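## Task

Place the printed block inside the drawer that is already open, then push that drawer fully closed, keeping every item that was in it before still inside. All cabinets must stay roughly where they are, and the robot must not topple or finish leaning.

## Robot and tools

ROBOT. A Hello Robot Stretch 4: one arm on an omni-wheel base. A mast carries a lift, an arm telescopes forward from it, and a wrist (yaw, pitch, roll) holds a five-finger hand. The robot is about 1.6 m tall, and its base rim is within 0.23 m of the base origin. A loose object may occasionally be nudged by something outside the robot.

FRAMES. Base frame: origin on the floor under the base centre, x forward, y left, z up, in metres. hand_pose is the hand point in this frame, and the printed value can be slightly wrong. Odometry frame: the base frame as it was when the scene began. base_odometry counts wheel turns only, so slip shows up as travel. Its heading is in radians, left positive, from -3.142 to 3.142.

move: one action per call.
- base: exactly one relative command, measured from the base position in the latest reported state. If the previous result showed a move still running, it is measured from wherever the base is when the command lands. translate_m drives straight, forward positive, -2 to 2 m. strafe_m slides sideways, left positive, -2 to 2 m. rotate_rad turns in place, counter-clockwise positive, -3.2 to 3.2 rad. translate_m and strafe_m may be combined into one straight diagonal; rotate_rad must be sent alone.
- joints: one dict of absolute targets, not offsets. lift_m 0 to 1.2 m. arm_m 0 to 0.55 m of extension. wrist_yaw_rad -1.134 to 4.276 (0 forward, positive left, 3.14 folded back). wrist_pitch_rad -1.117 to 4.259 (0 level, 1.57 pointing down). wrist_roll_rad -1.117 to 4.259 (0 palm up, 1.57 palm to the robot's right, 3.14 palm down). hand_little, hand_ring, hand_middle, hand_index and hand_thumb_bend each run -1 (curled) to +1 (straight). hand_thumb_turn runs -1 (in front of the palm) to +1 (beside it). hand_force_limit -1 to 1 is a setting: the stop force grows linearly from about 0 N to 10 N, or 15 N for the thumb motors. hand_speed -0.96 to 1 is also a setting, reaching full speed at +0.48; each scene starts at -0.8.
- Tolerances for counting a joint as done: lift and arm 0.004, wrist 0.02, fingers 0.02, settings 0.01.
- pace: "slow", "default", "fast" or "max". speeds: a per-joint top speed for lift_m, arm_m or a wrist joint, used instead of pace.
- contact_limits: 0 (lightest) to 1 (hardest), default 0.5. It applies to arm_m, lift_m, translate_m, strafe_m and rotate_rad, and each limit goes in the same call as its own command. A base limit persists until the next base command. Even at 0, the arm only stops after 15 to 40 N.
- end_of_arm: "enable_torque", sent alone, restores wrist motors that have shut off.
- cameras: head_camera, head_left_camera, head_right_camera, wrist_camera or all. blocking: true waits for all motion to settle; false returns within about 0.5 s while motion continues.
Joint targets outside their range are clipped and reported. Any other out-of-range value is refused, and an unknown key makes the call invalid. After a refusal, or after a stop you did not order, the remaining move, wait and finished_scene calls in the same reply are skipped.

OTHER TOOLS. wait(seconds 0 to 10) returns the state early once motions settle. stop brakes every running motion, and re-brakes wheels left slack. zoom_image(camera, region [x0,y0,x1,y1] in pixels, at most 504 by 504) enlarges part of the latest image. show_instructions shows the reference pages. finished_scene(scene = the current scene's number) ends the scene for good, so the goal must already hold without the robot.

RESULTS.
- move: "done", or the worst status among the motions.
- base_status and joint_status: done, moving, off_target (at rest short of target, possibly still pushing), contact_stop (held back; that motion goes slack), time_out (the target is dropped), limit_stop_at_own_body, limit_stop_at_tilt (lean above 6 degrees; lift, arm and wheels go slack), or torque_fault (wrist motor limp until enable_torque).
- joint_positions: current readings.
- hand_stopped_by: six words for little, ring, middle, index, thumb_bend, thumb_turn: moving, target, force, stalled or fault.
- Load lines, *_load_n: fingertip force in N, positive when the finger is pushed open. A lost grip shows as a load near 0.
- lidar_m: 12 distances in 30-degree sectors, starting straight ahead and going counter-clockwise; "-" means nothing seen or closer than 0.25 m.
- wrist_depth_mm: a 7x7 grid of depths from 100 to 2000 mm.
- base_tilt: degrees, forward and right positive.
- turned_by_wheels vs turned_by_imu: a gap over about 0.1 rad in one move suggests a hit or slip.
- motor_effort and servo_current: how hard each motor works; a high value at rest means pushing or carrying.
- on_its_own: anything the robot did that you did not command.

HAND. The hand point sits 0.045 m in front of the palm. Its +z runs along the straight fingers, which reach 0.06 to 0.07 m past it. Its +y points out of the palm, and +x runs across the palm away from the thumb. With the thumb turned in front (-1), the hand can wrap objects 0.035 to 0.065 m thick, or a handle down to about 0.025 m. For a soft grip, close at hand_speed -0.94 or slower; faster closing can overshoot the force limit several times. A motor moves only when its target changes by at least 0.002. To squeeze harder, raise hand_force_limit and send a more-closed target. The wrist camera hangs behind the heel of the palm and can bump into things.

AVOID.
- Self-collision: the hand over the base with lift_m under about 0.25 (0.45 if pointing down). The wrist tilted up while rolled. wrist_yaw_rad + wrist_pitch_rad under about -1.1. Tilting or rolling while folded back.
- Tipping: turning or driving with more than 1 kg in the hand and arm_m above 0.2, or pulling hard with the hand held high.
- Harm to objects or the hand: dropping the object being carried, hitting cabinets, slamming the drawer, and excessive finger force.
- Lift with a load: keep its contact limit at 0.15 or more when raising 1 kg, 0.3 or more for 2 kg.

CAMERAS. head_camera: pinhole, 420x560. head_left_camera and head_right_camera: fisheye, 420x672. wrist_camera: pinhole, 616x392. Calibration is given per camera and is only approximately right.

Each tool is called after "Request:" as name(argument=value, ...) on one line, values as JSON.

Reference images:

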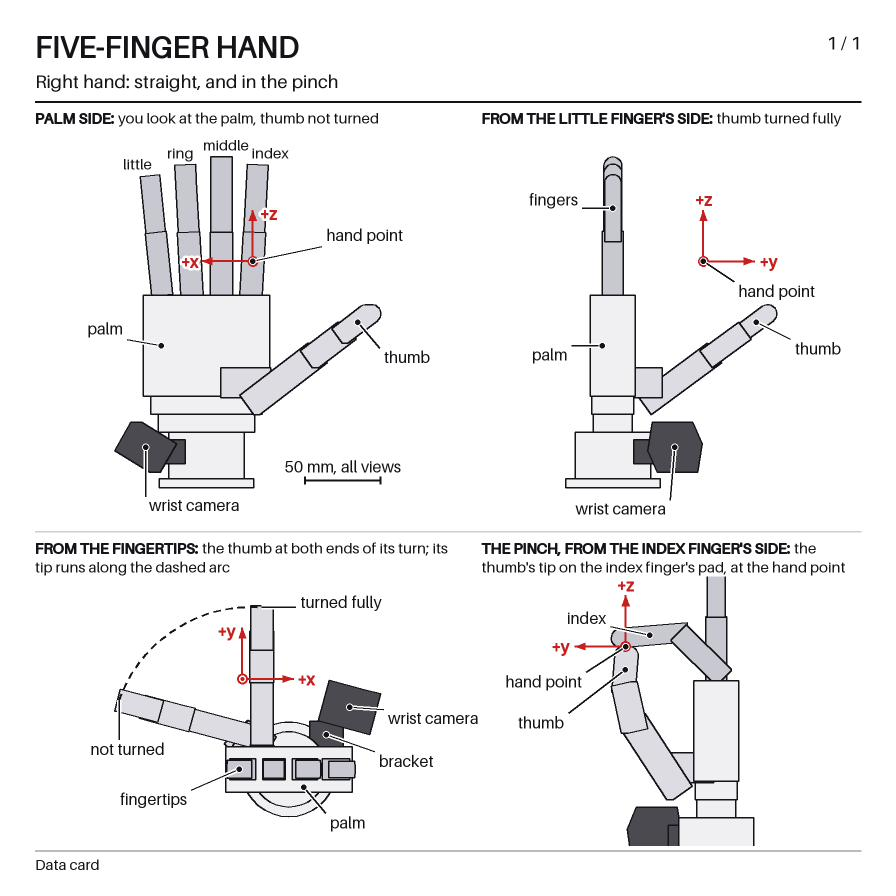

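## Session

Request:
move()

Request:
zoom_image(camera="head_camera", region=[0, 100, 420, 560])

Scene clock: 0.00 s.
base_odometry: x=+0.000 y=+0.000 heading=+0.000
turned_by_wheels: +0.000
turned_by_imu: +0.000
base_tilt: forward=+0.4 right=+0.1
lidar_m: 2.93 3.08 2.26 1.44 1.50 2.37 2.36 2.36 2.78 1.64 1.57 3.05
base_status: not commanded
joint_positions: lift_m=+0.189 arm_m=+0.000 wrist_yaw_rad=+3.116 wrist_pitch_rad=+0.003 wrist_roll_rad=+0.000 hand_little=+1.000 hand_ring=+1.000 hand_middle=+1.000 hand_index=+1.000 hand_thumb_turn=+1.000 hand_thumb_bend=+1.000 hand_force_limit=+0.000 hand_speed=-0.800
joint_status: not commanded
measured_speeds: all 0
hand_stopped_by: target,target,target,target,target,target
little_load_n: 0.0
ring_load_n: 0.0
middle_load_n: 0.0
index_load_n: 0.0
thumb_bend_load_n: 0.0
thumb_turn_load_n: 0.0
motor_effort: lift_m=+21 arm_m=-4 wheel_0=-1 wheel_1=+0 wheel_2=-1
servo_current: wrist_yaw_rad=33 wrist_pitch_rad=33 wrist_roll_rad=33
hand_pose: x=-0.0475 y=+0.1239 z=+0.4266 quat_wxyz=(-0.493, -0.494, +0.507, +0.506) (m; base frame)
wrist_depth_mm: - 134 - - - - - / - 135 176 - - - - / 109 137 200 - - - - / 138 193 - - - - - / 1618 1863 1921 1863 1921 - - / 960 1098 126 116 - - - / 229 - - - - - -
pictures: head_camera, head_left_camera, head_right_camera, wrist_camera
camera_calibration:
wrist_camera: T_world_to_cam=[[0.0327809, 0.99945, 0.00494618, -0.105597], [0.0437685, 0.00350858, -0.999036, 0.41784], [-0.998504, 0.0329657, -0.0436294, 0.126409], [0, 0, 0, 1]] pos_world=[0.111393, 0.0999061, 0.423474]

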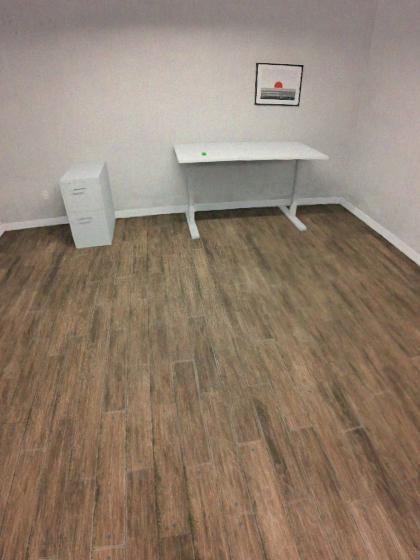

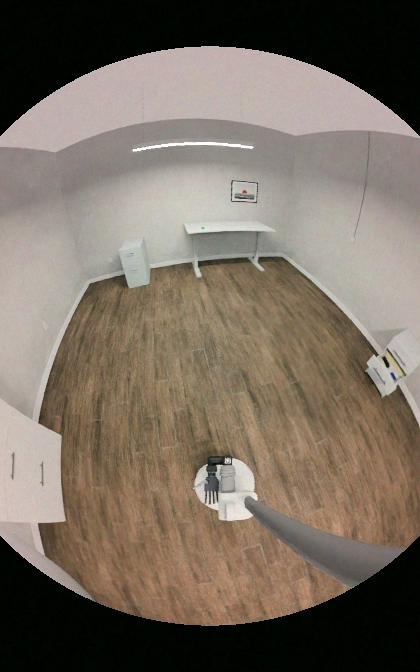

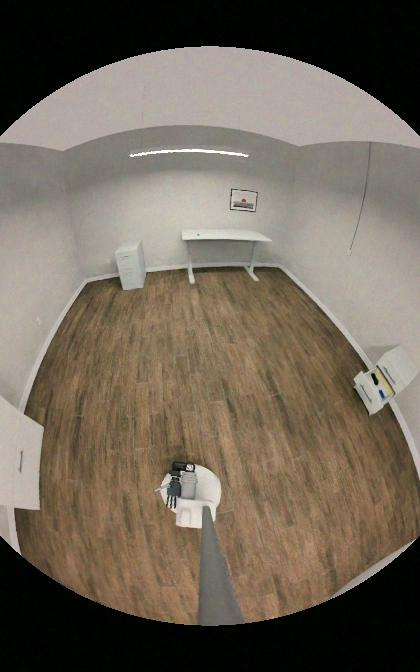

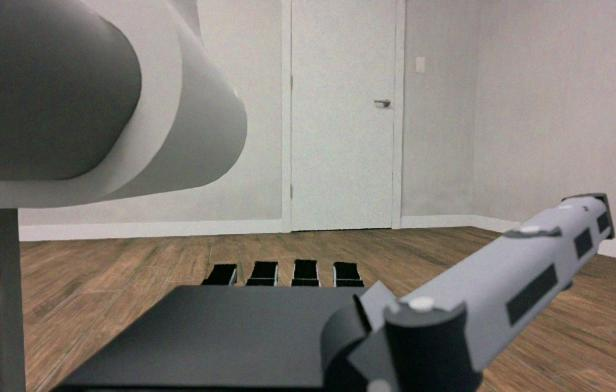

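Scaled by 1.096 from the camera's 420x560 image, which has a finer 1200x1600 frame.

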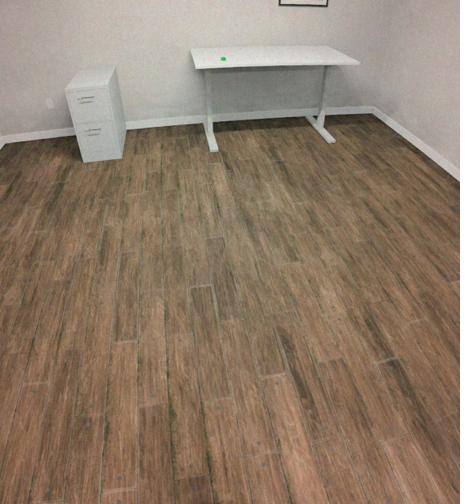

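Request:
move(base={"rotate_rad": 0.249}, joints={"wrist_yaw_rad": 0, "hand_speed": 0.2, "hand_thumb_turn": -1}, pace="fast")

Request:
move(base={"translate_m": 1.98, "strafe_m": -0.5}, joints={"lift_m": 0.85, "wrist_roll_rad": 1.57}, pace="fast", cameras=["head_camera", "head_right_camera", "wrist_camera"])

Request:
zoom_image(camera="head_camera", region=[150, 150, 350, 350])

Scene clock: 2.67 s.
move: done
base_odometry: x=+0.000 y=+0.000 heading=+0.248
turned_by_wheels: +0.248
turned_by_imu: +0.246
base_tilt: forward=+0.4 right=+0.3
lidar_m: 2.93 2.78 1.57 1.46 2.09 2.39 2.34 2.47 2.62 1.59 2.65 3.02
base_status: done
joint_positions: lift_m=+0.189 arm_m=+0.000 wrist_yaw_rad=+0.003 wrist_pitch_rad=+0.003 wrist_roll_rad=+0.000 hand_little=+1.000 hand_ring=+1.000 hand_middle=+1.000 hand_index=+1.000 hand_thumb_turn=-1.000 hand_thumb_bend=+1.000 hand_force_limit=+0.000 hand_speed=+0.200
joint_status: all done
measured_speeds: all 0
hand_stopped_by: target,target,target,target,target,target
little_load_n: 0.0
ring_load_n: 0.0
middle_load_n: 0.0
index_load_n: 0.0
thumb_bend_load_n: 0.0
thumb_turn_load_n: 0.0
motor_effort: lift_m=+21(21) arm_m=-4(4) wheel_0=-3(9) wheel_1=-5(11) wheel_2=-5(15)
servo_current: wrist_yaw_rad=33(117) wrist_pitch_rad=33(52) wrist_roll_rad=20(33)
hand_pose: x=+0.3930 y=-0.1176 z=+0.4266 quat_wxyz=(+0.498, +0.500, +0.502, +0.500) (m; base frame)
wrist_depth_mm: - - - - - - - / - - - - - - - / - - - - - - - / - - - - - - - / 1808 1808 1863 1863 - 1863 1863 / 1098 1098 125 - - 1098 1118 / 778 - - - - - 798
pictures: none

Scene clock: 9.03 s.
move: done
base_odometry: x=+2.042 y=+0.002 heading=+0.248
turned_by_wheels: +0.000
turned_by_imu: +0.000
base_tilt: forward=+0.4 right=+0.1
lidar_m: 0.95 1.44 1.51 2.43 2.45 2.86 - 1.95 2.13 2.08 1.33 0.98
base_status: done
joint_positions: lift_m=+0.850 arm_m=+0.000 wrist_yaw_rad=+0.003 wrist_pitch_rad=+0.003 wrist_roll_rad=+1.566 hand_little=+1.000 hand_ring=+1.000 hand_middle=+1.000 hand_index=+1.000 hand_thumb_turn=-1.000 hand_thumb_bend=+1.000 hand_force_limit=+0.000 hand_speed=+0.200
joint_status: all done
measured_speeds: all 0
hand_stopped_by: target,target,target,target,target,target
little_load_n: 0.0
ring_load_n: 0.0
middle_load_n: 0.0
index_load_n: 0.5
thumb_bend_load_n: 0.0
thumb_turn_load_n: 0.0
motor_effort: lift_m=+23(30) arm_m=-4(4) wheel_0=+1(15) wheel_1=+6(10) wheel_2=-4(20)
servo_current: wrist_yaw_rad=26(39) wrist_pitch_rad=33(46) wrist_roll_rad=20(111)
hand_pose: x=+0.3927 y=-0.1471 z=+0.9968 quat_wxyz=(+0.001, +0.708, +0.003, +0.706) (m; base frame)
wrist_depth_mm: - - - 114 - - 1366 / - - - 104 - 1499 1366 / - - - - - 1537 1336 / - - - - - 1537 1336 / - - - - - - 1366 / - - 125 - - 1618 1366 / - - - - - - 1366
pictures: head_camera, head_right_camera, wrist_camera
camera_calibration:
wrist_camera: T_world_to_cam=[[-0.0101215, -0.00948017, -0.999904, 1.01811], [-0.0435007, 0.999013, -0.00903138, 0.163071], [0.999002, 0.0434051, -0.0105239, -0.216135], [0, 0, 0, 1]] pos_world=[0.233318, -0.143877, 1.01721]

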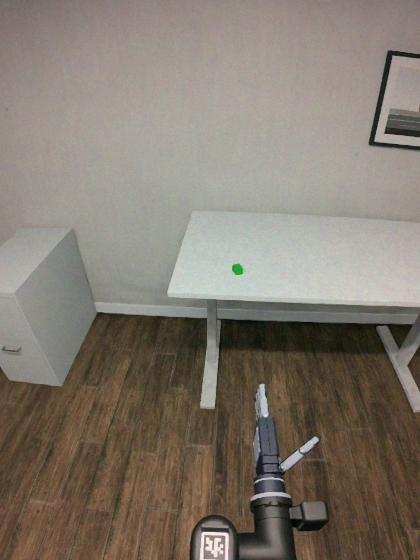

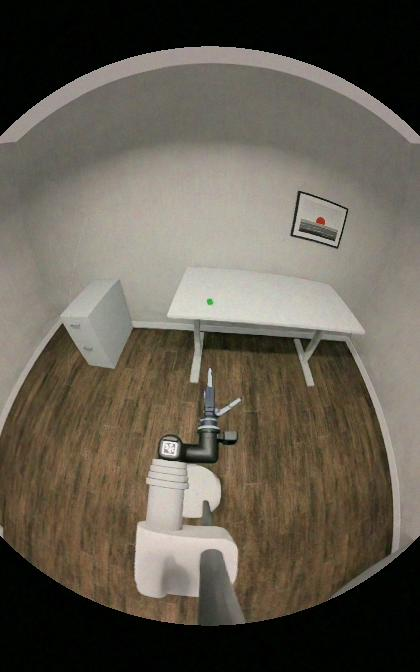

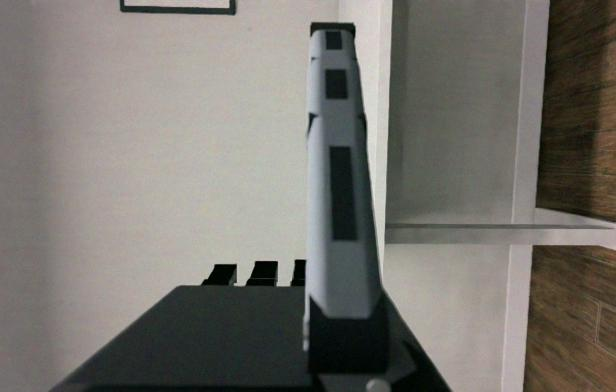

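Scaled by 2.520 from the camera's 420x560 image, which has a finer 1200x1600 frame.

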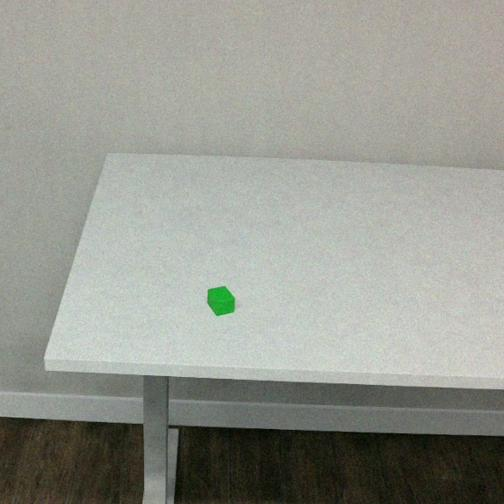

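Request:
zoom_image(camera="head_camera", region=[222, 254, 254, 286])

Request:
zoom_image(camera="wrist_camera", region=[300, 0, 500, 392])

Scaled by 15.750 from the camera's 420x560 image, which has a finer 1200x1600 frame.

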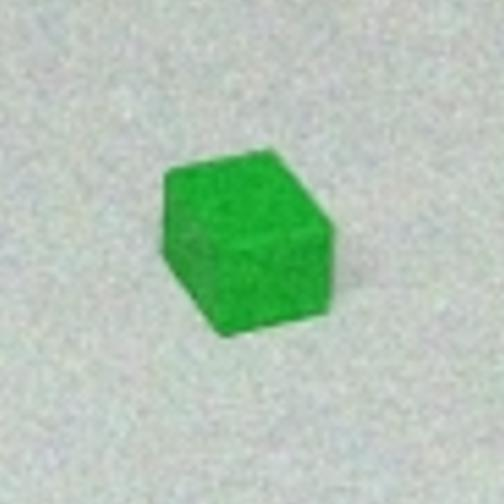

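Scaled by 1.286.

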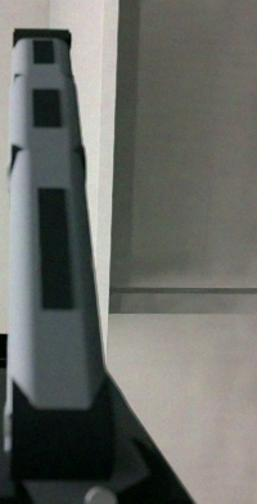

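Request:
move(base={"translate_m": 0.497, "strafe_m": -0.066}, joints={"lift_m": 0.98, "wrist_pitch_rad": 0.5236, "wrist_roll_rad": 3.14, "wrist_yaw_rad": 0.4, "hand_thumb_bend": 0.7}, pace="fast")

Request:
move(joints={"arm_m": 0.22}, cameras=["head_camera", "wrist_camera"])

Request:
zoom_image(camera="head_camera", region=[160, 290, 300, 430])

Scene clock: 13.80 s.
move: done
base_odometry: x=+2.540 y=+0.060 heading=+0.248
turned_by_wheels: +0.000
turned_by_imu: +0.001
base_tilt: forward=+0.4 right=+0.2
lidar_m: 0.46 0.49 1.19 2.49 2.61 2.92 - 2.30 2.09 2.02 0.66 0.46
base_status: done
joint_positions: lift_m=+0.980 arm_m=+0.000 wrist_yaw_rad=+0.397 wrist_pitch_rad=+0.524 wrist_roll_rad=+3.136 hand_little=+1.000 hand_ring=+1.000 hand_middle=+1.000 hand_index=+1.000 hand_thumb_turn=-1.000 hand_thumb_bend=+0.700 hand_force_limit=+0.000 hand_speed=+0.200
joint_status: all done
measured_speeds: all 0
hand_stopped_by: target,target,target,target,target,target
little_load_n: 0.0
ring_load_n: 0.0
middle_load_n: 0.0
index_load_n: 0.0
thumb_bend_load_n: 0.0
thumb_turn_load_n: 0.0
motor_effort: lift_m=+23(27) arm_m=-4(4) wheel_0=+3(12) wheel_1=+5(13) wheel_2=-6(19)
servo_current: wrist_yaw_rad=26(111) wrist_pitch_rad=39(85) wrist_roll_rad=26(117)
hand_pose: x=+0.3420 y=+0.0100 z=+0.9950 quat_wxyz=(-0.415, +0.723, -0.478, +0.278) (m; base frame)
wrist_depth_mm: 268 1205 1229 1182 1205 1205 1205 / 297 298 319 866 1397 1366 1138 / 364 362 355 355 - - - / 466 466 433 455 - - - / 661 647 603 585 - - - / - - 125 - - - - / - - - - - - -
pictures: none

Scene clock: 15.57 s.
move: done
base_odometry: x=+2.540 y=+0.060 heading=+0.248
turned_by_wheels: +0.000
turned_by_imu: +0.000
base_tilt: forward=+0.4 right=+0.2
lidar_m: 0.44 0.50 1.20 2.50 2.60 2.97 - 2.30 2.09 2.03 0.64 0.48
base_status: not commanded
joint_positions: lift_m=+0.980 arm_m=+0.220 wrist_yaw_rad=+0.397 wrist_pitch_rad=+0.524 wrist_roll_rad=+3.136 hand_little=+1.000 hand_ring=+1.000 hand_middle=+1.000 hand_index=+1.000 hand_thumb_turn=-1.000 hand_thumb_bend=+0.700 hand_force_limit=+0.000 hand_speed=+0.200
joint_status: all done
measured_speeds: all 0
hand_stopped_by: target,target,target,target,target,target
little_load_n: 0.0
ring_load_n: 0.0
middle_load_n: 0.0
index_load_n: 0.0
thumb_bend_load_n: 0.0
thumb_turn_load_n: 0.0
motor_effort: lift_m=+23(23) arm_m=+6(12) wheel_0=+3(3) wheel_1=+6(6) wheel_2=-5(6)
servo_current: wrist_yaw_rad=33(33) wrist_pitch_rad=33(46) wrist_roll_rad=33(39)
hand_pose: x=+0.5616 y=+0.0100 z=+0.9950 quat_wxyz=(-0.415, +0.723, -0.478, +0.278) (m; base frame)
wrist_depth_mm: 247 246 245 243 242 240 239 / 294 291 289 244 274 283 283 / 359 357 353 351 347 345 329 / 462 462 455 452 - 421 - / 661 647 634 580 - - - / 668 707 125 - - - - / 627 - - - - - -
pictures: head_camera, wrist_camera
camera_calibration:
wrist_camera: T_world_to_cam=[[-0.397212, 0.917711, -0.00537612, 0.238098], [0.424756, 0.189033, 0.885353, -1.13138], [0.813514, 0.349389, -0.464889, 0.161481], [0, 0, 0, 1]] pos_world=[0.443769, -0.0610561, 1.07802]

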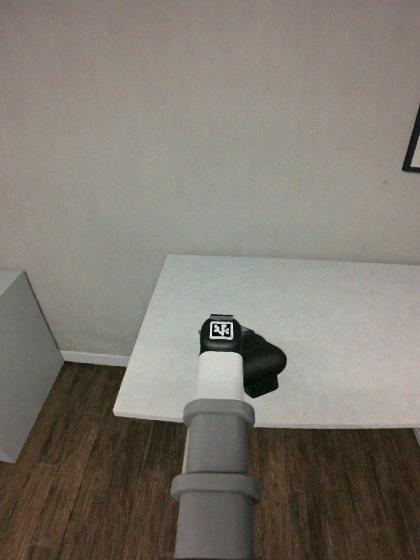

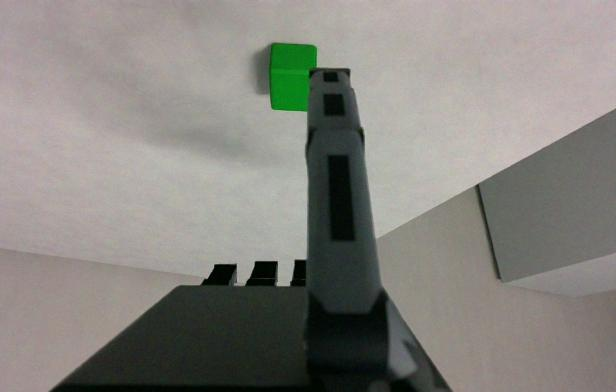

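Scaled by 3.600 from the camera's 420x560 image, which has a finer 1200x1600 frame.

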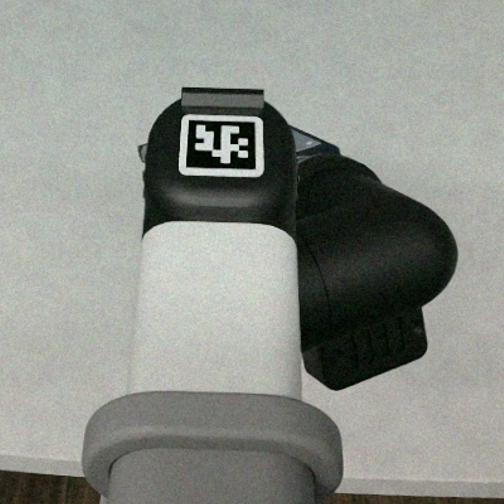

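Request:
move(base={"strafe_m": 0.007}, joints={"arm_m": 0.282})

Request:
move(joints={"lift_m": 0.90}, cameras=["wrist_camera"])

Scene clock: 17.17 s.
move: done
base_odometry: x=+2.538 y=+0.066 heading=+0.249
turned_by_wheels: +0.000
turned_by_imu: +0.001
base_tilt: forward=+0.4 right=+0.1
lidar_m: 0.44 0.47 1.15 2.48 2.60 2.96 - 2.32 2.09 2.02 0.62 0.47
base_status: done
joint_positions: lift_m=+0.980 arm_m=+0.282 wrist_yaw_rad=+0.398 wrist_pitch_rad=+0.524 wrist_roll_rad=+3.136 hand_little=+1.000 hand_ring=+1.000 hand_middle=+1.000 hand_index=+1.000 hand_thumb_turn=-1.000 hand_thumb_bend=+0.700 hand_force_limit=+0.000 hand_speed=+0.200
joint_status: all done
measured_speeds: all 0
hand_stopped_by: target,target,target,target,target,target
little_load_n: 0.0
ring_load_n: 0.0
middle_load_n: 0.0
index_load_n: 0.0
thumb_bend_load_n: 0.0
thumb_turn_load_n: 0.0
motor_effort: lift_m=+23(23) arm_m=+5(12) wheel_0=-1(8) wheel_1=+4(12) wheel_2=+0(4)
servo_current: wrist_yaw_rad=39(39) wrist_pitch_rad=33(39) wrist_roll_rad=39(46)
hand_pose: x=+0.6236 y=+0.0100 z=+0.9950 quat_wxyz=(-0.415, +0.723, -0.478, +0.278) (m; base frame)
wrist_depth_mm: 247 246 244 216 242 240 239 / 294 290 290 268 276 283 282 / 359 355 355 349 345 343 327 / 469 459 455 449 - 1255 - / 627 640 597 580 - - - / 621 668 126 - - - - / 580 - - - - - -
pictures: none

Scene clock: 18.47 s.
move: done
base_odometry: x=+2.538 y=+0.066 heading=+0.249
turned_by_wheels: +0.000
turned_by_imu: +0.000
base_tilt: forward=+0.5 right=+0.2
lidar_m: 0.45 0.48 1.19 2.47 2.62 2.92 - 2.32 2.14 2.04 0.65 0.46
base_status: not commanded
joint_positions: lift_m=+0.900 arm_m=+0.282 wrist_yaw_rad=+0.398 wrist_pitch_rad=+0.524 wrist_roll_rad=+3.136 hand_little=+1.000 hand_ring=+1.000 hand_middle=+1.000 hand_index=+1.000 hand_thumb_turn=-1.000 hand_thumb_bend=+0.700 hand_force_limit=+0.000 hand_speed=+0.200
joint_status: all done
measured_speeds: all 0
hand_stopped_by: target,target,target,target,target,target
little_load_n: 0.0
ring_load_n: 0.0
middle_load_n: 0.0
index_load_n: 0.0
thumb_bend_load_n: 0.0
thumb_turn_load_n: 0.0
motor_effort: lift_m=+18(21) arm_m=+6(6) wheel_0=-1(1) wheel_1=+4(4) wheel_2=+0(0)
servo_current: wrist_yaw_rad=26(39) wrist_pitch_rad=33(52) wrist_roll_rad=13(39)
hand_pose: x=+0.6236 y=+0.0100 z=+0.9154 quat_wxyz=(-0.415, +0.723, -0.478, +0.278) (m; base frame)
wrist_depth_mm: 156 159 153 153 152 151 150 / 184 182 181 159 179 178 178 / 226 224 222 211 217 217 215 / 291 289 286 285 - 278 274 / 413 407 399 366 - 357 - / 615 609 126 - - - - / 585 - - - - - -
pictures: wrist_camera
camera_calibration:
wrist_camera: T_world_to_cam=[[-0.397488, 0.917591, -0.00547234, 0.262525], [0.424671, 0.189242, 0.885349, -1.08718], [0.813424, 0.349591, -0.464896, 0.0741023], [0, 0, 0, 1]] pos_world=[0.505768, -0.061056, 0.998422]

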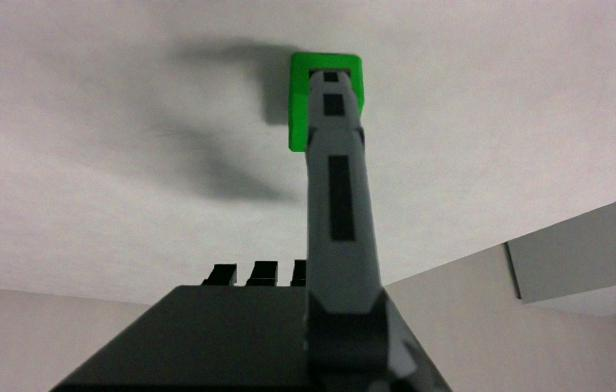

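Request:
move(joints={"lift_m": 0.879}, pace="slow", contact_limits={"lift_m": 0.1}, cameras=["wrist_camera"])

Scene clock: 19.60 s.
move: done
base_odometry: x=+2.538 y=+0.066 heading=+0.249
turned_by_wheels: +0.000
turned_by_imu: +0.000
base_tilt: forward=+0.5 right=+0.2
lidar_m: 0.44 0.48 1.18 2.48 2.60 2.93 - 2.32 2.11 2.03 0.65 0.47
base_status: not commanded
joint_positions: lift_m=+0.879 arm_m=+0.282 wrist_yaw_rad=+0.398 wrist_pitch_rad=+0.524 wrist_roll_rad=+3.136 hand_little=+1.000 hand_ring=+1.000 hand_middle=+1.000 hand_index=+1.000 hand_thumb_turn=-1.000 hand_thumb_bend=+0.700 hand_force_limit=+0.000 hand_speed=+0.200
joint_status: all done
measured_speeds: all 0
hand_stopped_by: target,target,target,target,target,target
little_load_n: 0.0
ring_load_n: 0.0
middle_load_n: 0.0
index_load_n: 0.0
thumb_bend_load_n: 0.0
thumb_turn_load_n: 0.0
motor_effort: lift_m=+18(18) arm_m=+6(6) wheel_0=-1(1) wheel_1=+4(4) wheel_2=+0(0)
servo_current: wrist_yaw_rad=26(33) wrist_pitch_rad=33(52) wrist_roll_rad=33(33)
contact_limits: lift_m 0.1
hand_pose: x=+0.6236 y=+0.0100 z=+0.8944 quat_wxyz=(-0.415, +0.723, -0.478, +0.278) (m; base frame)
wrist_depth_mm: 131 131 130 129 128 128 - / 156 155 153 142 151 151 150 / 190 189 187 179 192 183 181 / 247 244 241 239 - 234 233 / 349 345 336 290 - 303 297 / 591 512 125 - - - - / 585 - - - - - -
pictures: wrist_camera
camera_calibration:
wrist_camera: T_world_to_cam=[[-0.397488, 0.917591, -0.00547234, 0.26241], [0.424671, 0.189242, 0.885349, -1.06859], [0.813424, 0.349591, -0.464896, 0.0643395], [0, 0, 0, 1]] pos_world=[0.505768, -0.061056, 0.977422]

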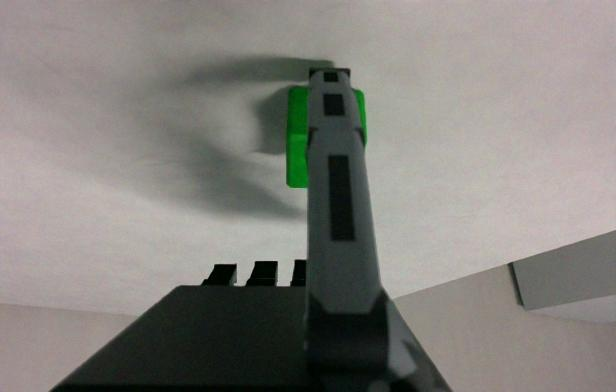

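Request:
move(joints={"lift_m": 0.876, "hand_speed": -0.3, "hand_index": 0.45, "hand_middle": 0.45}, pace="slow", contact_limits={"lift_m": 0.1})

Request:
move(joints={"hand_speed": -0.88, "hand_force_limit": -0.6, "hand_index": -0.3, "hand_middle": -0.3, "hand_thumb_bend": -0.2}, cameras=["wrist_camera", "head_camera"])

Scene clock: 20.63 s.
move: done
base_odometry: x=+2.538 y=+0.066 heading=+0.249
turned_by_wheels: +0.000
turned_by_imu: +0.000
base_tilt: forward=+0.4 right=+0.1
lidar_m: 0.45 0.46 1.20 2.48 2.59 2.92 - 2.33 2.12 2.05 0.67 0.48
base_status: not commanded
joint_positions: lift_m=+0.876 arm_m=+0.282 wrist_yaw_rad=+0.398 wrist_pitch_rad=+0.524 wrist_roll_rad=+3.136 hand_little=+1.000 hand_ring=+1.000 hand_middle=+0.450 hand_index=+0.450 hand_thumb_turn=-1.000 hand_thumb_bend=+0.700 hand_force_limit=+0.000 hand_speed=-0.300
joint_status: all done
measured_speeds: all 0
hand_stopped_by: target,target,target,target,target,target
little_load_n: 0.5
ring_load_n: 0.0
middle_load_n: 0.0
index_load_n: 0.5
thumb_bend_load_n: 0.0
thumb_turn_load_n: 0.0
motor_effort: lift_m=+18(20) arm_m=+6(6) wheel_0=-1(1) wheel_1=+4(4) wheel_2=+0(0)
servo_current: wrist_yaw_rad=26(33) wrist_pitch_rad=33(39) wrist_roll_rad=33(39)
contact_limits: lift_m 0.1
hand_pose: x=+0.6236 y=+0.0100 z=+0.8914 quat_wxyz=(-0.415, +0.723, -0.478, +0.278) (m; base frame)
wrist_depth_mm: 128 127 126 126 125 124 124 / 152 151 149 139 147 146 151 / 186 185 182 174 172 179 178 / 241 238 236 210 - 229 226 / 338 334 327 281 - 314 289 / 585 500 126 - - - - / 585 - - - - - -
pictures: none

Scene clock: 24.47 s.
move: off_target
base_odometry: x=+2.538 y=+0.066 heading=+0.249
turned_by_wheels: +0.000
turned_by_imu: +0.001
base_tilt: forward=+0.5 right=+0.2
lidar_m: 0.44 0.49 1.18 2.48 2.59 2.92 - 2.31 2.12 2.04 0.67 0.46
base_status: not commanded
joint_positions: lift_m=+0.876 arm_m=+0.282 wrist_yaw_rad=+0.398 wrist_pitch_rad=+0.524 wrist_roll_rad=+3.136 hand_little=+1.000 hand_ring=+1.000 hand_middle=+0.106 hand_index=+0.084 hand_thumb_turn=-1.000 hand_thumb_bend=+0.519 hand_force_limit=-0.600 hand_speed=-0.880
joint_status: hand_middle off_target (ended at +0.106, target -0.300); hand_index off_target (ended at +0.084, target -0.300); hand_thumb_bend off_target (ended at +0.519, target -0.200); the others done
measured_speeds: all 0
hand_stopped_by: target,target,force,force,force,target
little_load_n: 0.0
ring_load_n: 0.0
middle_load_n: 1.5
index_load_n: 4.5
thumb_bend_load_n: 5.5
thumb_turn_load_n: -0.5
motor_effort: lift_m=+18(18) arm_m=+6(6) wheel_0=-1(1) wheel_1=+4(4) wheel_2=+0(0)
servo_current: wrist_yaw_rad=33(39) wrist_pitch_rad=39(46) wrist_roll_rad=26(46)
contact_limits: lift_m 0.1
hand_pose: x=+0.6236 y=+0.0100 z=+0.8914 quat_wxyz=(-0.415, +0.723, -0.478, +0.278) (m; base frame)
wrist_depth_mm: 128 127 126 125 125 124 124 / 152 151 150 143 148 146 151 / 186 185 182 167 172 178 177 / 241 237 236 221 - 229 227 / 340 334 329 281 - 314 290 / 585 500 126 - - - - / 580 - - - - - -
pictures: head_camera, wrist_camera
camera_calibration:
wrist_camera: T_world_to_cam=[[-0.397488, 0.917591, -0.00547234, 0.262393], [0.424671, 0.189242, 0.885349, -1.06593], [0.813424, 0.349591, -0.464896, 0.0629448], [0, 0, 0, 1]] pos_world=[0.505768, -0.061056, 0.974422]

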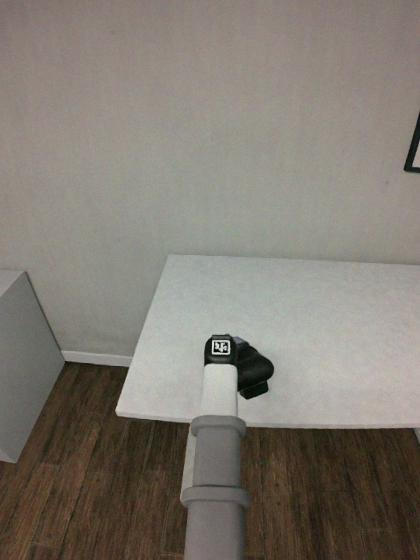

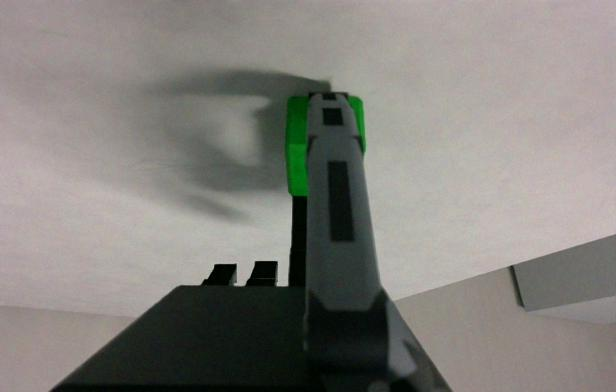

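Request:
move(joints={"hand_speed": -0.94, "hand_force_limit": 0.2, "hand_index": -0.35, "hand_middle": -0.35, "hand_thumb_bend": -0.25})

Request:
move(joints={"lift_m": 0.92}, pace="slow", cameras=["wrist_camera"])

Scene clock: 25.03 s.
move: off_target
base_odometry: x=+2.538 y=+0.066 heading=+0.249
turned_by_wheels: +0.000
turned_by_imu: +0.000
base_tilt: forward=+0.5 right=+0.2
lidar_m: 0.44 0.46 1.16 2.49 2.61 2.93 - 2.31 2.10 2.03 0.65 0.46
base_status: not commanded
joint_positions: lift_m=+0.876 arm_m=+0.282 wrist_yaw_rad=+0.398 wrist_pitch_rad=+0.524 wrist_roll_rad=+3.136 hand_little=+1.000 hand_ring=+1.000 hand_middle=+0.091 hand_index=+0.075 hand_thumb_turn=-1.000 hand_thumb_bend=+0.519 hand_force_limit=+0.200 hand_speed=-0.940
joint_status: hand_middle off_target (ended at +0.091, target -0.350); hand_index off_target (ended at +0.075, target -0.350); hand_thumb_bend off_target (ended at +0.519, target -0.250); the others done
measured_speeds: all 0
hand_stopped_by: target,target,force,force,force,target
little_load_n: 0.0
ring_load_n: 0.0
middle_load_n: 6.5
index_load_n: 5.0
thumb_bend_load_n: 10.0
thumb_turn_load_n: 0.0
motor_effort: lift_m=+18(18) arm_m=+5(6) wheel_0=-1(1) wheel_1=+4(4) wheel_2=+0(0)
servo_current: wrist_yaw_rad=33(39) wrist_pitch_rad=39(46) wrist_roll_rad=33(33)
contact_limits: lift_m 0.1
hand_pose: x=+0.6236 y=+0.0100 z=+0.8914 quat_wxyz=(-0.415, +0.723, -0.478, +0.278) (m; base frame)
wrist_depth_mm: 129 128 127 126 125 124 - / 152 151 150 148 148 147 151 / 186 185 183 167 173 179 178 / 242 238 236 222 - 229 227 / 342 336 329 283 - 315 290 / 580 496 126 - - - - / 585 - - - - - -
pictures: none

Scene clock: 26.27 s.
move: done
base_odometry: x=+2.538 y=+0.066 heading=+0.249
turned_by_wheels: +0.000
turned_by_imu: +0.000
base_tilt: forward=+0.4 right=+0.2
lidar_m: 0.45 0.49 1.16 2.48 2.60 2.92 - 2.32 2.11 2.03 0.64 0.47
base_status: not commanded
joint_positions: lift_m=+0.920 arm_m=+0.282 wrist_yaw_rad=+0.398 wrist_pitch_rad=+0.524 wrist_roll_rad=+3.136 hand_little=+1.000 hand_ring=+1.000 hand_middle=+0.091 hand_index=+0.075 hand_thumb_turn=-1.000 hand_thumb_bend=+0.519 hand_force_limit=+0.200 hand_speed=-0.940
joint_status: all done
measured_speeds: all 0
hand_stopped_by: target,target,force,force,force,target
little_load_n: 0.0
ring_load_n: 0.0
middle_load_n: 6.5
index_load_n: 5.0
thumb_bend_load_n: 10.5
thumb_turn_load_n: 0.5
motor_effort: lift_m=+24(27) arm_m=+6(6) wheel_0=-1(1) wheel_1=+4(4) wheel_2=+0(0)
servo_current: wrist_yaw_rad=26(39) wrist_pitch_rad=33(46) wrist_roll_rad=20(39)
hand_pose: x=+0.6236 y=+0.0100 z=+0.9349 quat_wxyz=(-0.415, +0.723, -0.478, +0.278) (m; base frame)
wrist_depth_mm: 178 177 175 175 174 173 172 / 211 208 208 199 205 204 203 / 258 256 255 233 249 248 247 / 336 330 327 307 - 317 298 / 469 466 459 392 - 1160 - / 615 654 125 - - - - / 585 - - - - - -
pictures: wrist_camera
camera_calibration:
wrist_camera: T_world_to_cam=[[-0.397488, 0.917591, -0.00547234, 0.262632], [0.424671, 0.189242, 0.885349, -1.10445], [0.813424, 0.349591, -0.464896, 0.0831678], [0, 0, 0, 1]] pos_world=[0.505768, -0.061056, 1.01792]

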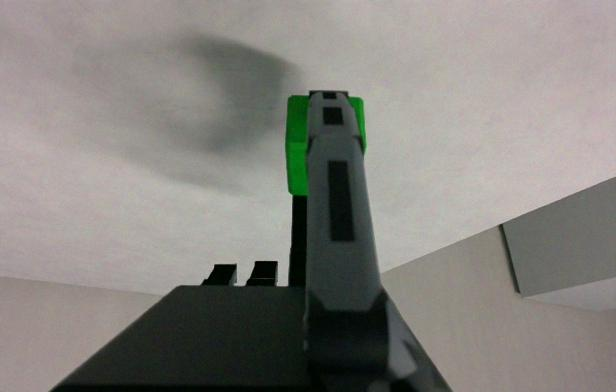

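Request:
move(base={"translate_m": -2.0, "strafe_m": 0.3}, joints={"lift_m": 0.95, "arm_m": 0.02}, pace="fast")

Request:
move(base={"rotate_rad": -1.37}, joints={"wrist_yaw_rad": 0.0}, cameras=["head_camera", "head_right_camera", "wrist_camera"])

Request:
zoom_image(camera="head_camera", region=[100, 200, 350, 450])

Scene clock: 33.43 s.
move: done
base_odometry: x=+0.526 y=-0.134 heading=+0.248
turned_by_wheels: +0.000
turned_by_imu: +0.002
base_tilt: forward=+0.5 right=+0.1
lidar_m: 2.47 2.65 2.28 1.75 1.84 2.90 2.82 2.95 1.41 1.31 2.37 2.54
base_status: done
joint_positions: lift_m=+0.950 arm_m=+0.020 wrist_yaw_rad=+0.398 wrist_pitch_rad=+0.524 wrist_roll_rad=+3.136 hand_little=+1.000 hand_ring=+1.000 hand_middle=+0.091 hand_index=+0.075 hand_thumb_turn=-1.000 hand_thumb_bend=+0.519 hand_force_limit=+0.200 hand_speed=-0.940
joint_status: all done
measured_speeds: all 0
hand_stopped_by: target,target,force,force,force,target
little_load_n: -0.5
ring_load_n: 0.0
middle_load_n: 6.5
index_load_n: 5.0
thumb_bend_load_n: 10.0
thumb_turn_load_n: 0.5
motor_effort: lift_m=+23(28) arm_m=-6(13) wheel_0=-2(11) wheel_1=-6(11) wheel_2=+4(19)
servo_current: wrist_yaw_rad=33(39) wrist_pitch_rad=33(46) wrist_roll_rad=26(46)
hand_pose: x=+0.3621 y=+0.0100 z=+0.9650 quat_wxyz=(-0.415, +0.723, -0.478, +0.278) (m; base frame)
wrist_depth_mm: 1205 1205 1205 1182 1182 1182 1160 / 1464 1430 1397 1366 1336 1366 1366 / 1756 1756 1708 1537 - 1708 1661 / - - - - - - - / - - - - - - - / - - 126 - - - - / - - - - - - -
pictures: none

Scene clock: 35.50 s.
move: done
base_odometry: x=+0.526 y=-0.134 heading=-1.121
turned_by_wheels: -1.369
turned_by_imu: -1.356
base_tilt: forward=+0.5 right=+0.2
lidar_m: 1.41 2.64 2.44 2.57 2.63 1.74 1.73 2.60 2.81 2.82 2.70 1.34
base_status: done
joint_positions: lift_m=+0.950 arm_m=+0.020 wrist_yaw_rad=+0.003 wrist_pitch_rad=+0.524 wrist_roll_rad=+3.136 hand_little=+1.000 hand_ring=+1.000 hand_middle=+0.091 hand_index=+0.075 hand_thumb_turn=-1.000 hand_thumb_bend=+0.519 hand_force_limit=+0.200 hand_speed=-0.940
joint_status: all done
measured_speeds: all 0
hand_stopped_by: target,target,force,force,force,target
little_load_n: 0.0
ring_load_n: 0.0
middle_load_n: 6.5
index_load_n: 5.0
thumb_bend_load_n: 10.0
thumb_turn_load_n: 0.5
motor_effort: lift_m=+23(23) arm_m=-6(6) wheel_0=+4(10) wheel_1=+4(13) wheel_2=+4(15)
servo_current: wrist_yaw_rad=20(124) wrist_pitch_rad=39(46) wrist_roll_rad=26(46)
hand_pose: x=+0.3528 y=-0.0565 z=+0.9650 quat_wxyz=(-0.353, +0.615, -0.610, +0.354) (m; base frame)
wrist_depth_mm: 1205 1182 1182 1160 1182 1182 1160 / 1430 1430 1430 1336 1366 1397 1366 / 1756 1661 1708 1576 - 1661 1661 / - - - - - - - / - - - - - - - / - - 126 - - - - / - - - - - - -
pictures: head_camera, head_right_camera, wrist_camera
camera_calibration:
wrist_camera: T_world_to_cam=[[-0.0140373, 0.999887, -0.00542222, 0.0855231], [0.464911, 0.0113276, 0.885285, -1.02763], [0.885246, 0.00990612, -0.465018, 0.296369], [0, 0, 0, 1]] pos_world=[0.216595, -0.0768088, 1.04802]

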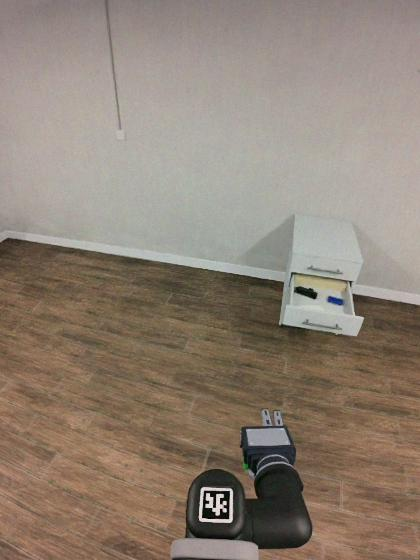

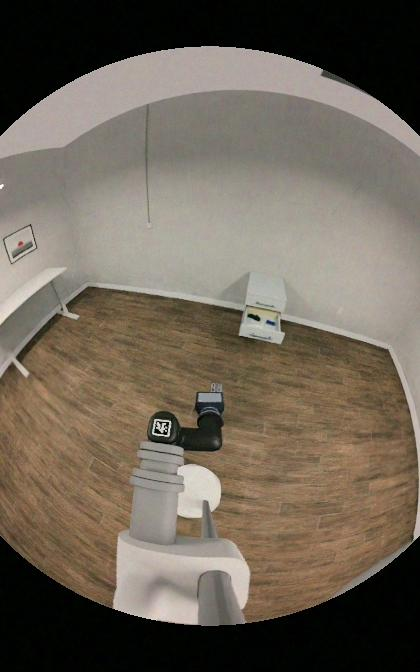

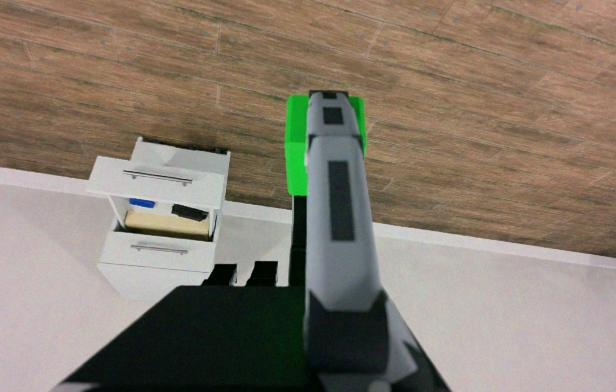

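Scaled by 2.016 from the camera's 420x560 image, which has a finer 1200x1600 frame.

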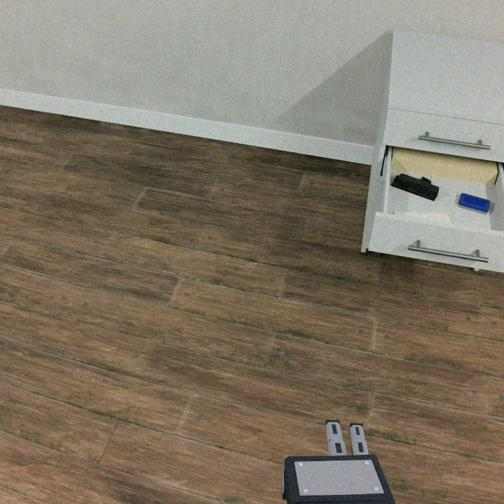

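Request:
zoom_image(camera="head_camera", region=[265, 200, 385, 350])

Scaled by 3.360 from the camera's 420x560 image, which has a finer 1200x1600 frame.

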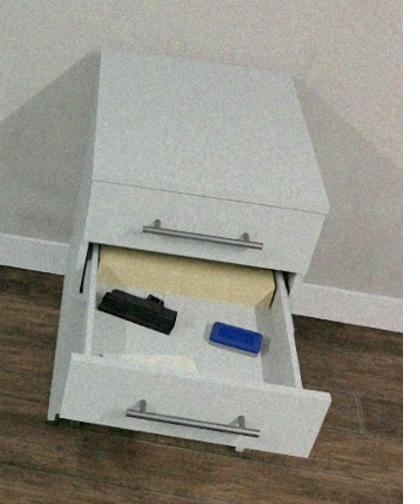

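Request:
move(base={"rotate_rad": -0.204}, joints={"wrist_pitch_rad": 1.05, "lift_m": 0.8})

Request:
move(base={"translate_m": 1.1, "strafe_m": -0.225}, cameras=["head_camera", "wrist_camera"])

Request:
zoom_image(camera="head_camera", region=[130, 370, 320, 560])

Scene clock: 38.07 s.
move: done
base_odometry: x=+0.526 y=-0.134 heading=-1.323
turned_by_wheels: -0.203
turned_by_imu: -0.200
base_tilt: forward=+0.5 right=+0.2
lidar_m: 1.34 2.43 2.52 2.43 2.67 2.32 1.76 1.85 2.89 2.81 2.94 1.35
base_status: done
joint_positions: lift_m=+0.800 arm_m=+0.020 wrist_yaw_rad=+0.003 wrist_pitch_rad=+1.049 wrist_roll_rad=+3.136 hand_little=+1.000 hand_ring=+1.000 hand_middle=+0.091 hand_index=+0.075 hand_thumb_turn=-1.000 hand_thumb_bend=+0.519 hand_force_limit=+0.200 hand_speed=-0.940
joint_status: all done
measured_speeds: all 0
hand_stopped_by: target,target,force,force,force,target
little_load_n: 0.0
ring_load_n: 0.0
middle_load_n: 6.5
index_load_n: 5.0
thumb_bend_load_n: 10.0
thumb_turn_load_n: 0.0
motor_effort: lift_m=+18(23) arm_m=-6(6) wheel_0=+5(8) wheel_1=+7(11) wheel_2=+7(16)
servo_current: wrist_yaw_rad=26(39) wrist_pitch_rad=33(78) wrist_roll_rad=26(46)
hand_pose: x=+0.2493 y=-0.0568 z=+0.7564 quat_wxyz=(-0.182, +0.686, -0.680, +0.183) (m; base frame)
wrist_depth_mm: 820 820 831 809 820 809 820 / 904 891 878 878 891 878 878 / 960 976 976 931 - 960 960 / 1060 1060 1060 1042 - 1042 1042 / 1160 1160 1160 1118 - 1138 1138 / 1308 1281 125 - - 1308 1281 / 1499 - - - - - 1464
pictures: none

Scene clock: 43.27 s.
move: done
base_odometry: x=+0.577 y=-1.256 heading=-1.323
turned_by_wheels: +0.000
turned_by_imu: +0.000
base_tilt: forward=+0.5 right=+0.1
lidar_m: 0.27 0.26 1.80 2.61 2.80 3.41 2.86 3.49 2.74 2.60 1.64 0.27
base_status: done
joint_positions: lift_m=+0.800 arm_m=+0.020 wrist_yaw_rad=+0.003 wrist_pitch_rad=+1.049 wrist_roll_rad=+3.136 hand_little=+1.000 hand_ring=+1.000 hand_middle=+0.091 hand_index=+0.075 hand_thumb_turn=-1.000 hand_thumb_bend=+0.519 hand_force_limit=+0.200 hand_speed=-0.940
joint_status: not commanded
measured_speeds: all 0
hand_stopped_by: target,target,force,force,force,target
little_load_n: 0.0
ring_load_n: 0.0
middle_load_n: 6.5
index_load_n: 5.0
thumb_bend_load_n: 10.0
thumb_turn_load_n: 0.5
motor_effort: lift_m=+18(19) arm_m=-5(6) wheel_0=+4(12) wheel_1=+6(10) wheel_2=-4(18)
servo_current: wrist_yaw_rad=26(39) wrist_pitch_rad=26(46) wrist_roll_rad=33(46)
hand_pose: x=+0.2493 y=-0.0568 z=+0.7564 quat_wxyz=(-0.182, +0.686, -0.680, +0.183) (m; base frame)
wrist_depth_mm: 820 820 820 809 809 820 809 / 891 904 - 148 - 854 878 / 976 946 504 - - 946 976 / 1060 1078 603 - - 1025 1042 / 1160 1182 627 - - 1138 1138 / - 1255 126 - - 1255 1308 / 1042 - - - - - -
pictures: head_camera, wrist_camera
camera_calibration:
wrist_camera: T_world_to_cam=[[-0.0151662, 0.999885, 0.000961259, 0.0786632], [0.845965, 0.0123191, 0.533096, -0.623371], [0.533023, 0.00889826, -0.846054, 0.666958], [0, 0, 0, 1]] pos_world=[0.173039, -0.0769095, 0.896524]

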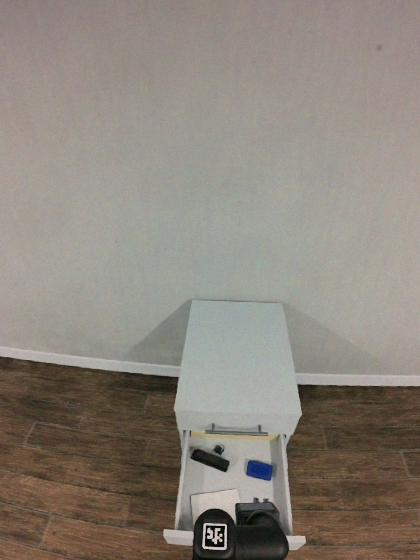

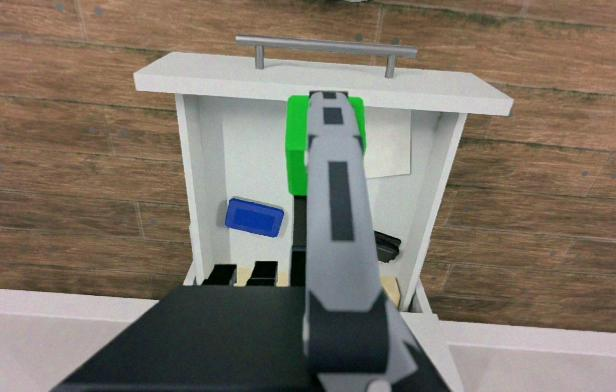

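Scaled by 2.653 from the camera's 420x560 image, which has a finer 1200x1600 frame.

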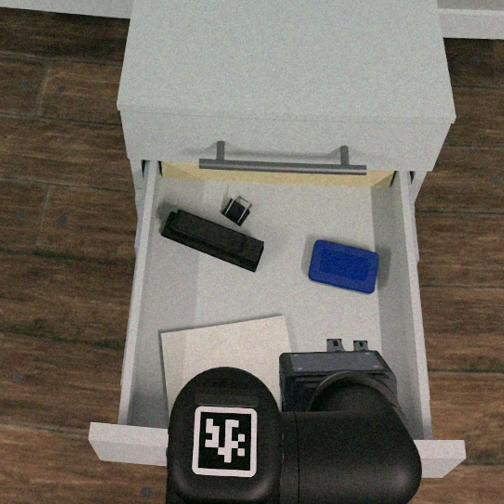

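Request:
move(base={"strafe_m": -0.058}, joints={"arm_m": 0.19, "lift_m": 0.6})

Request:
move(joints={"lift_m": 0.5}, contact_limits={"lift_m": 0.1}, cameras=["head_camera", "wrist_camera"])

Request:
zoom_image(camera="head_camera", region=[130, 370, 320, 560])

Scene clock: 45.90 s.
move: done
base_odometry: x=+0.521 y=-1.270 heading=-1.323
turned_by_wheels: +0.000
turned_by_imu: +0.000
base_tilt: forward=+0.5 right=+0.2
lidar_m: 0.27 0.25 1.80 2.67 2.87 3.43 2.84 3.50 2.67 2.56 1.66 0.27
base_status: done
joint_positions: lift_m=+0.600 arm_m=+0.190 wrist_yaw_rad=+0.003 wrist_pitch_rad=+1.049 wrist_roll_rad=+3.136 hand_little=+1.000 hand_ring=+1.000 hand_middle=+0.091 hand_index=+0.075 hand_thumb_turn=-1.000 hand_thumb_bend=+0.519 hand_force_limit=+0.200 hand_speed=-0.940
joint_status: all done
measured_speeds: all 0
hand_stopped_by: target,target,force,force,force,target
little_load_n: 0.0
ring_load_n: 0.0
middle_load_n: 6.5
index_load_n: 5.5
thumb_bend_load_n: 10.0
thumb_turn_load_n: 0.5
motor_effort: lift_m=+18(20) arm_m=+6(13) wheel_0=+2(12) wheel_1=-4(14) wheel_2=+0(3)
servo_current: wrist_yaw_rad=33(39) wrist_pitch_rad=33(46) wrist_roll_rad=0(52)
hand_pose: x=+0.4188 y=-0.0568 z=+0.5564 quat_wxyz=(-0.182, +0.686, -0.680, +0.183) (m; base frame)
wrist_depth_mm: 640 627 - - - - - / 691 683 - - - - - / 750 741 - - - - - / 820 831 332 329 - - 334 / 917 904 340 - - 340 343 / 991 1008 125 - - 397 375 / 891 - - - - - -
pictures: none

Scene clock: 47.33 s.
move: done
base_odometry: x=+0.521 y=-1.270 heading=-1.323
turned_by_wheels: +0.000
turned_by_imu: +0.000
base_tilt: forward=+0.4 right=+0.2
lidar_m: 0.25 0.25 1.83 2.68 2.84 3.45 2.87 3.53 2.66 2.53 1.63 0.25
base_status: not commanded
joint_positions: lift_m=+0.500 arm_m=+0.190 wrist_yaw_rad=+0.003 wrist_pitch_rad=+1.049 wrist_roll_rad=+3.136 hand_little=+1.000 hand_ring=+1.000 hand_middle=+0.091 hand_index=+0.075 hand_thumb_turn=-1.000 hand_thumb_bend=+0.519 hand_force_limit=+0.200 hand_speed=-0.940
joint_status: all done
measured_speeds: all 0
hand_stopped_by: target,target,force,force,force,target
little_load_n: 0.0
ring_load_n: 0.0
middle_load_n: 6.5
index_load_n: 5.5
thumb_bend_load_n: 10.0
thumb_turn_load_n: 0.5
motor_effort: lift_m=+18(20) arm_m=+6(6) wheel_0=+2(2) wheel_1=-4(5) wheel_2=+0(0)
servo_current: wrist_yaw_rad=33(39) wrist_pitch_rad=33(46) wrist_roll_rad=33(39)
contact_limits: lift_m 0.1
hand_pose: x=+0.4188 y=-0.0568 z=+0.4564 quat_wxyz=(-0.182, +0.686, -0.680, +0.183) (m; base frame)
wrist_depth_mm: 138 183 187 185 182 177 179 / 147 195 197 193 193 191 190 / 634 189 - - 208 207 206 / 715 195 - - - 219 - / 768 213 243 - - - - / 866 216 126 - - 266 278 / - - - - - - 262
pictures: head_camera, wrist_camera
camera_calibration:
wrist_camera: T_world_to_cam=[[-0.0150823, 0.999886, 0.00101881, 0.0814607], [0.846113, 0.0122198, 0.532863, -0.606837], [0.53279, 0.00889882, -0.846201, 0.322909], [0, 0, 0, 1]] pos_world=[0.342639, -0.0769095, 0.596524]

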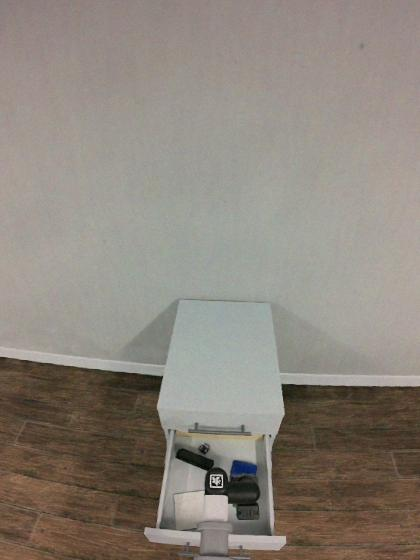

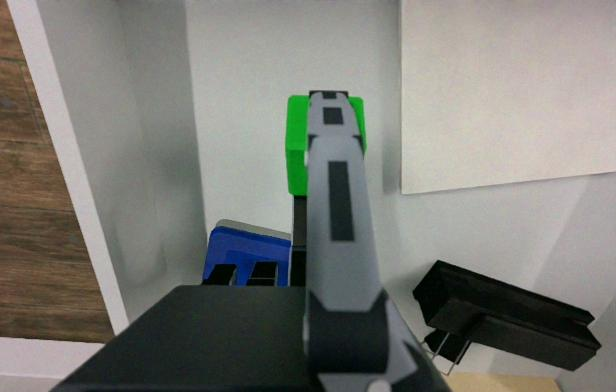

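Scaled by 2.653 from the camera's 420x560 image, which has a finer 1200x1600 frame.

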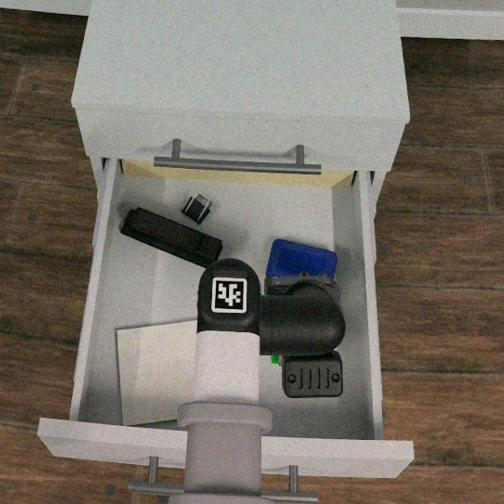

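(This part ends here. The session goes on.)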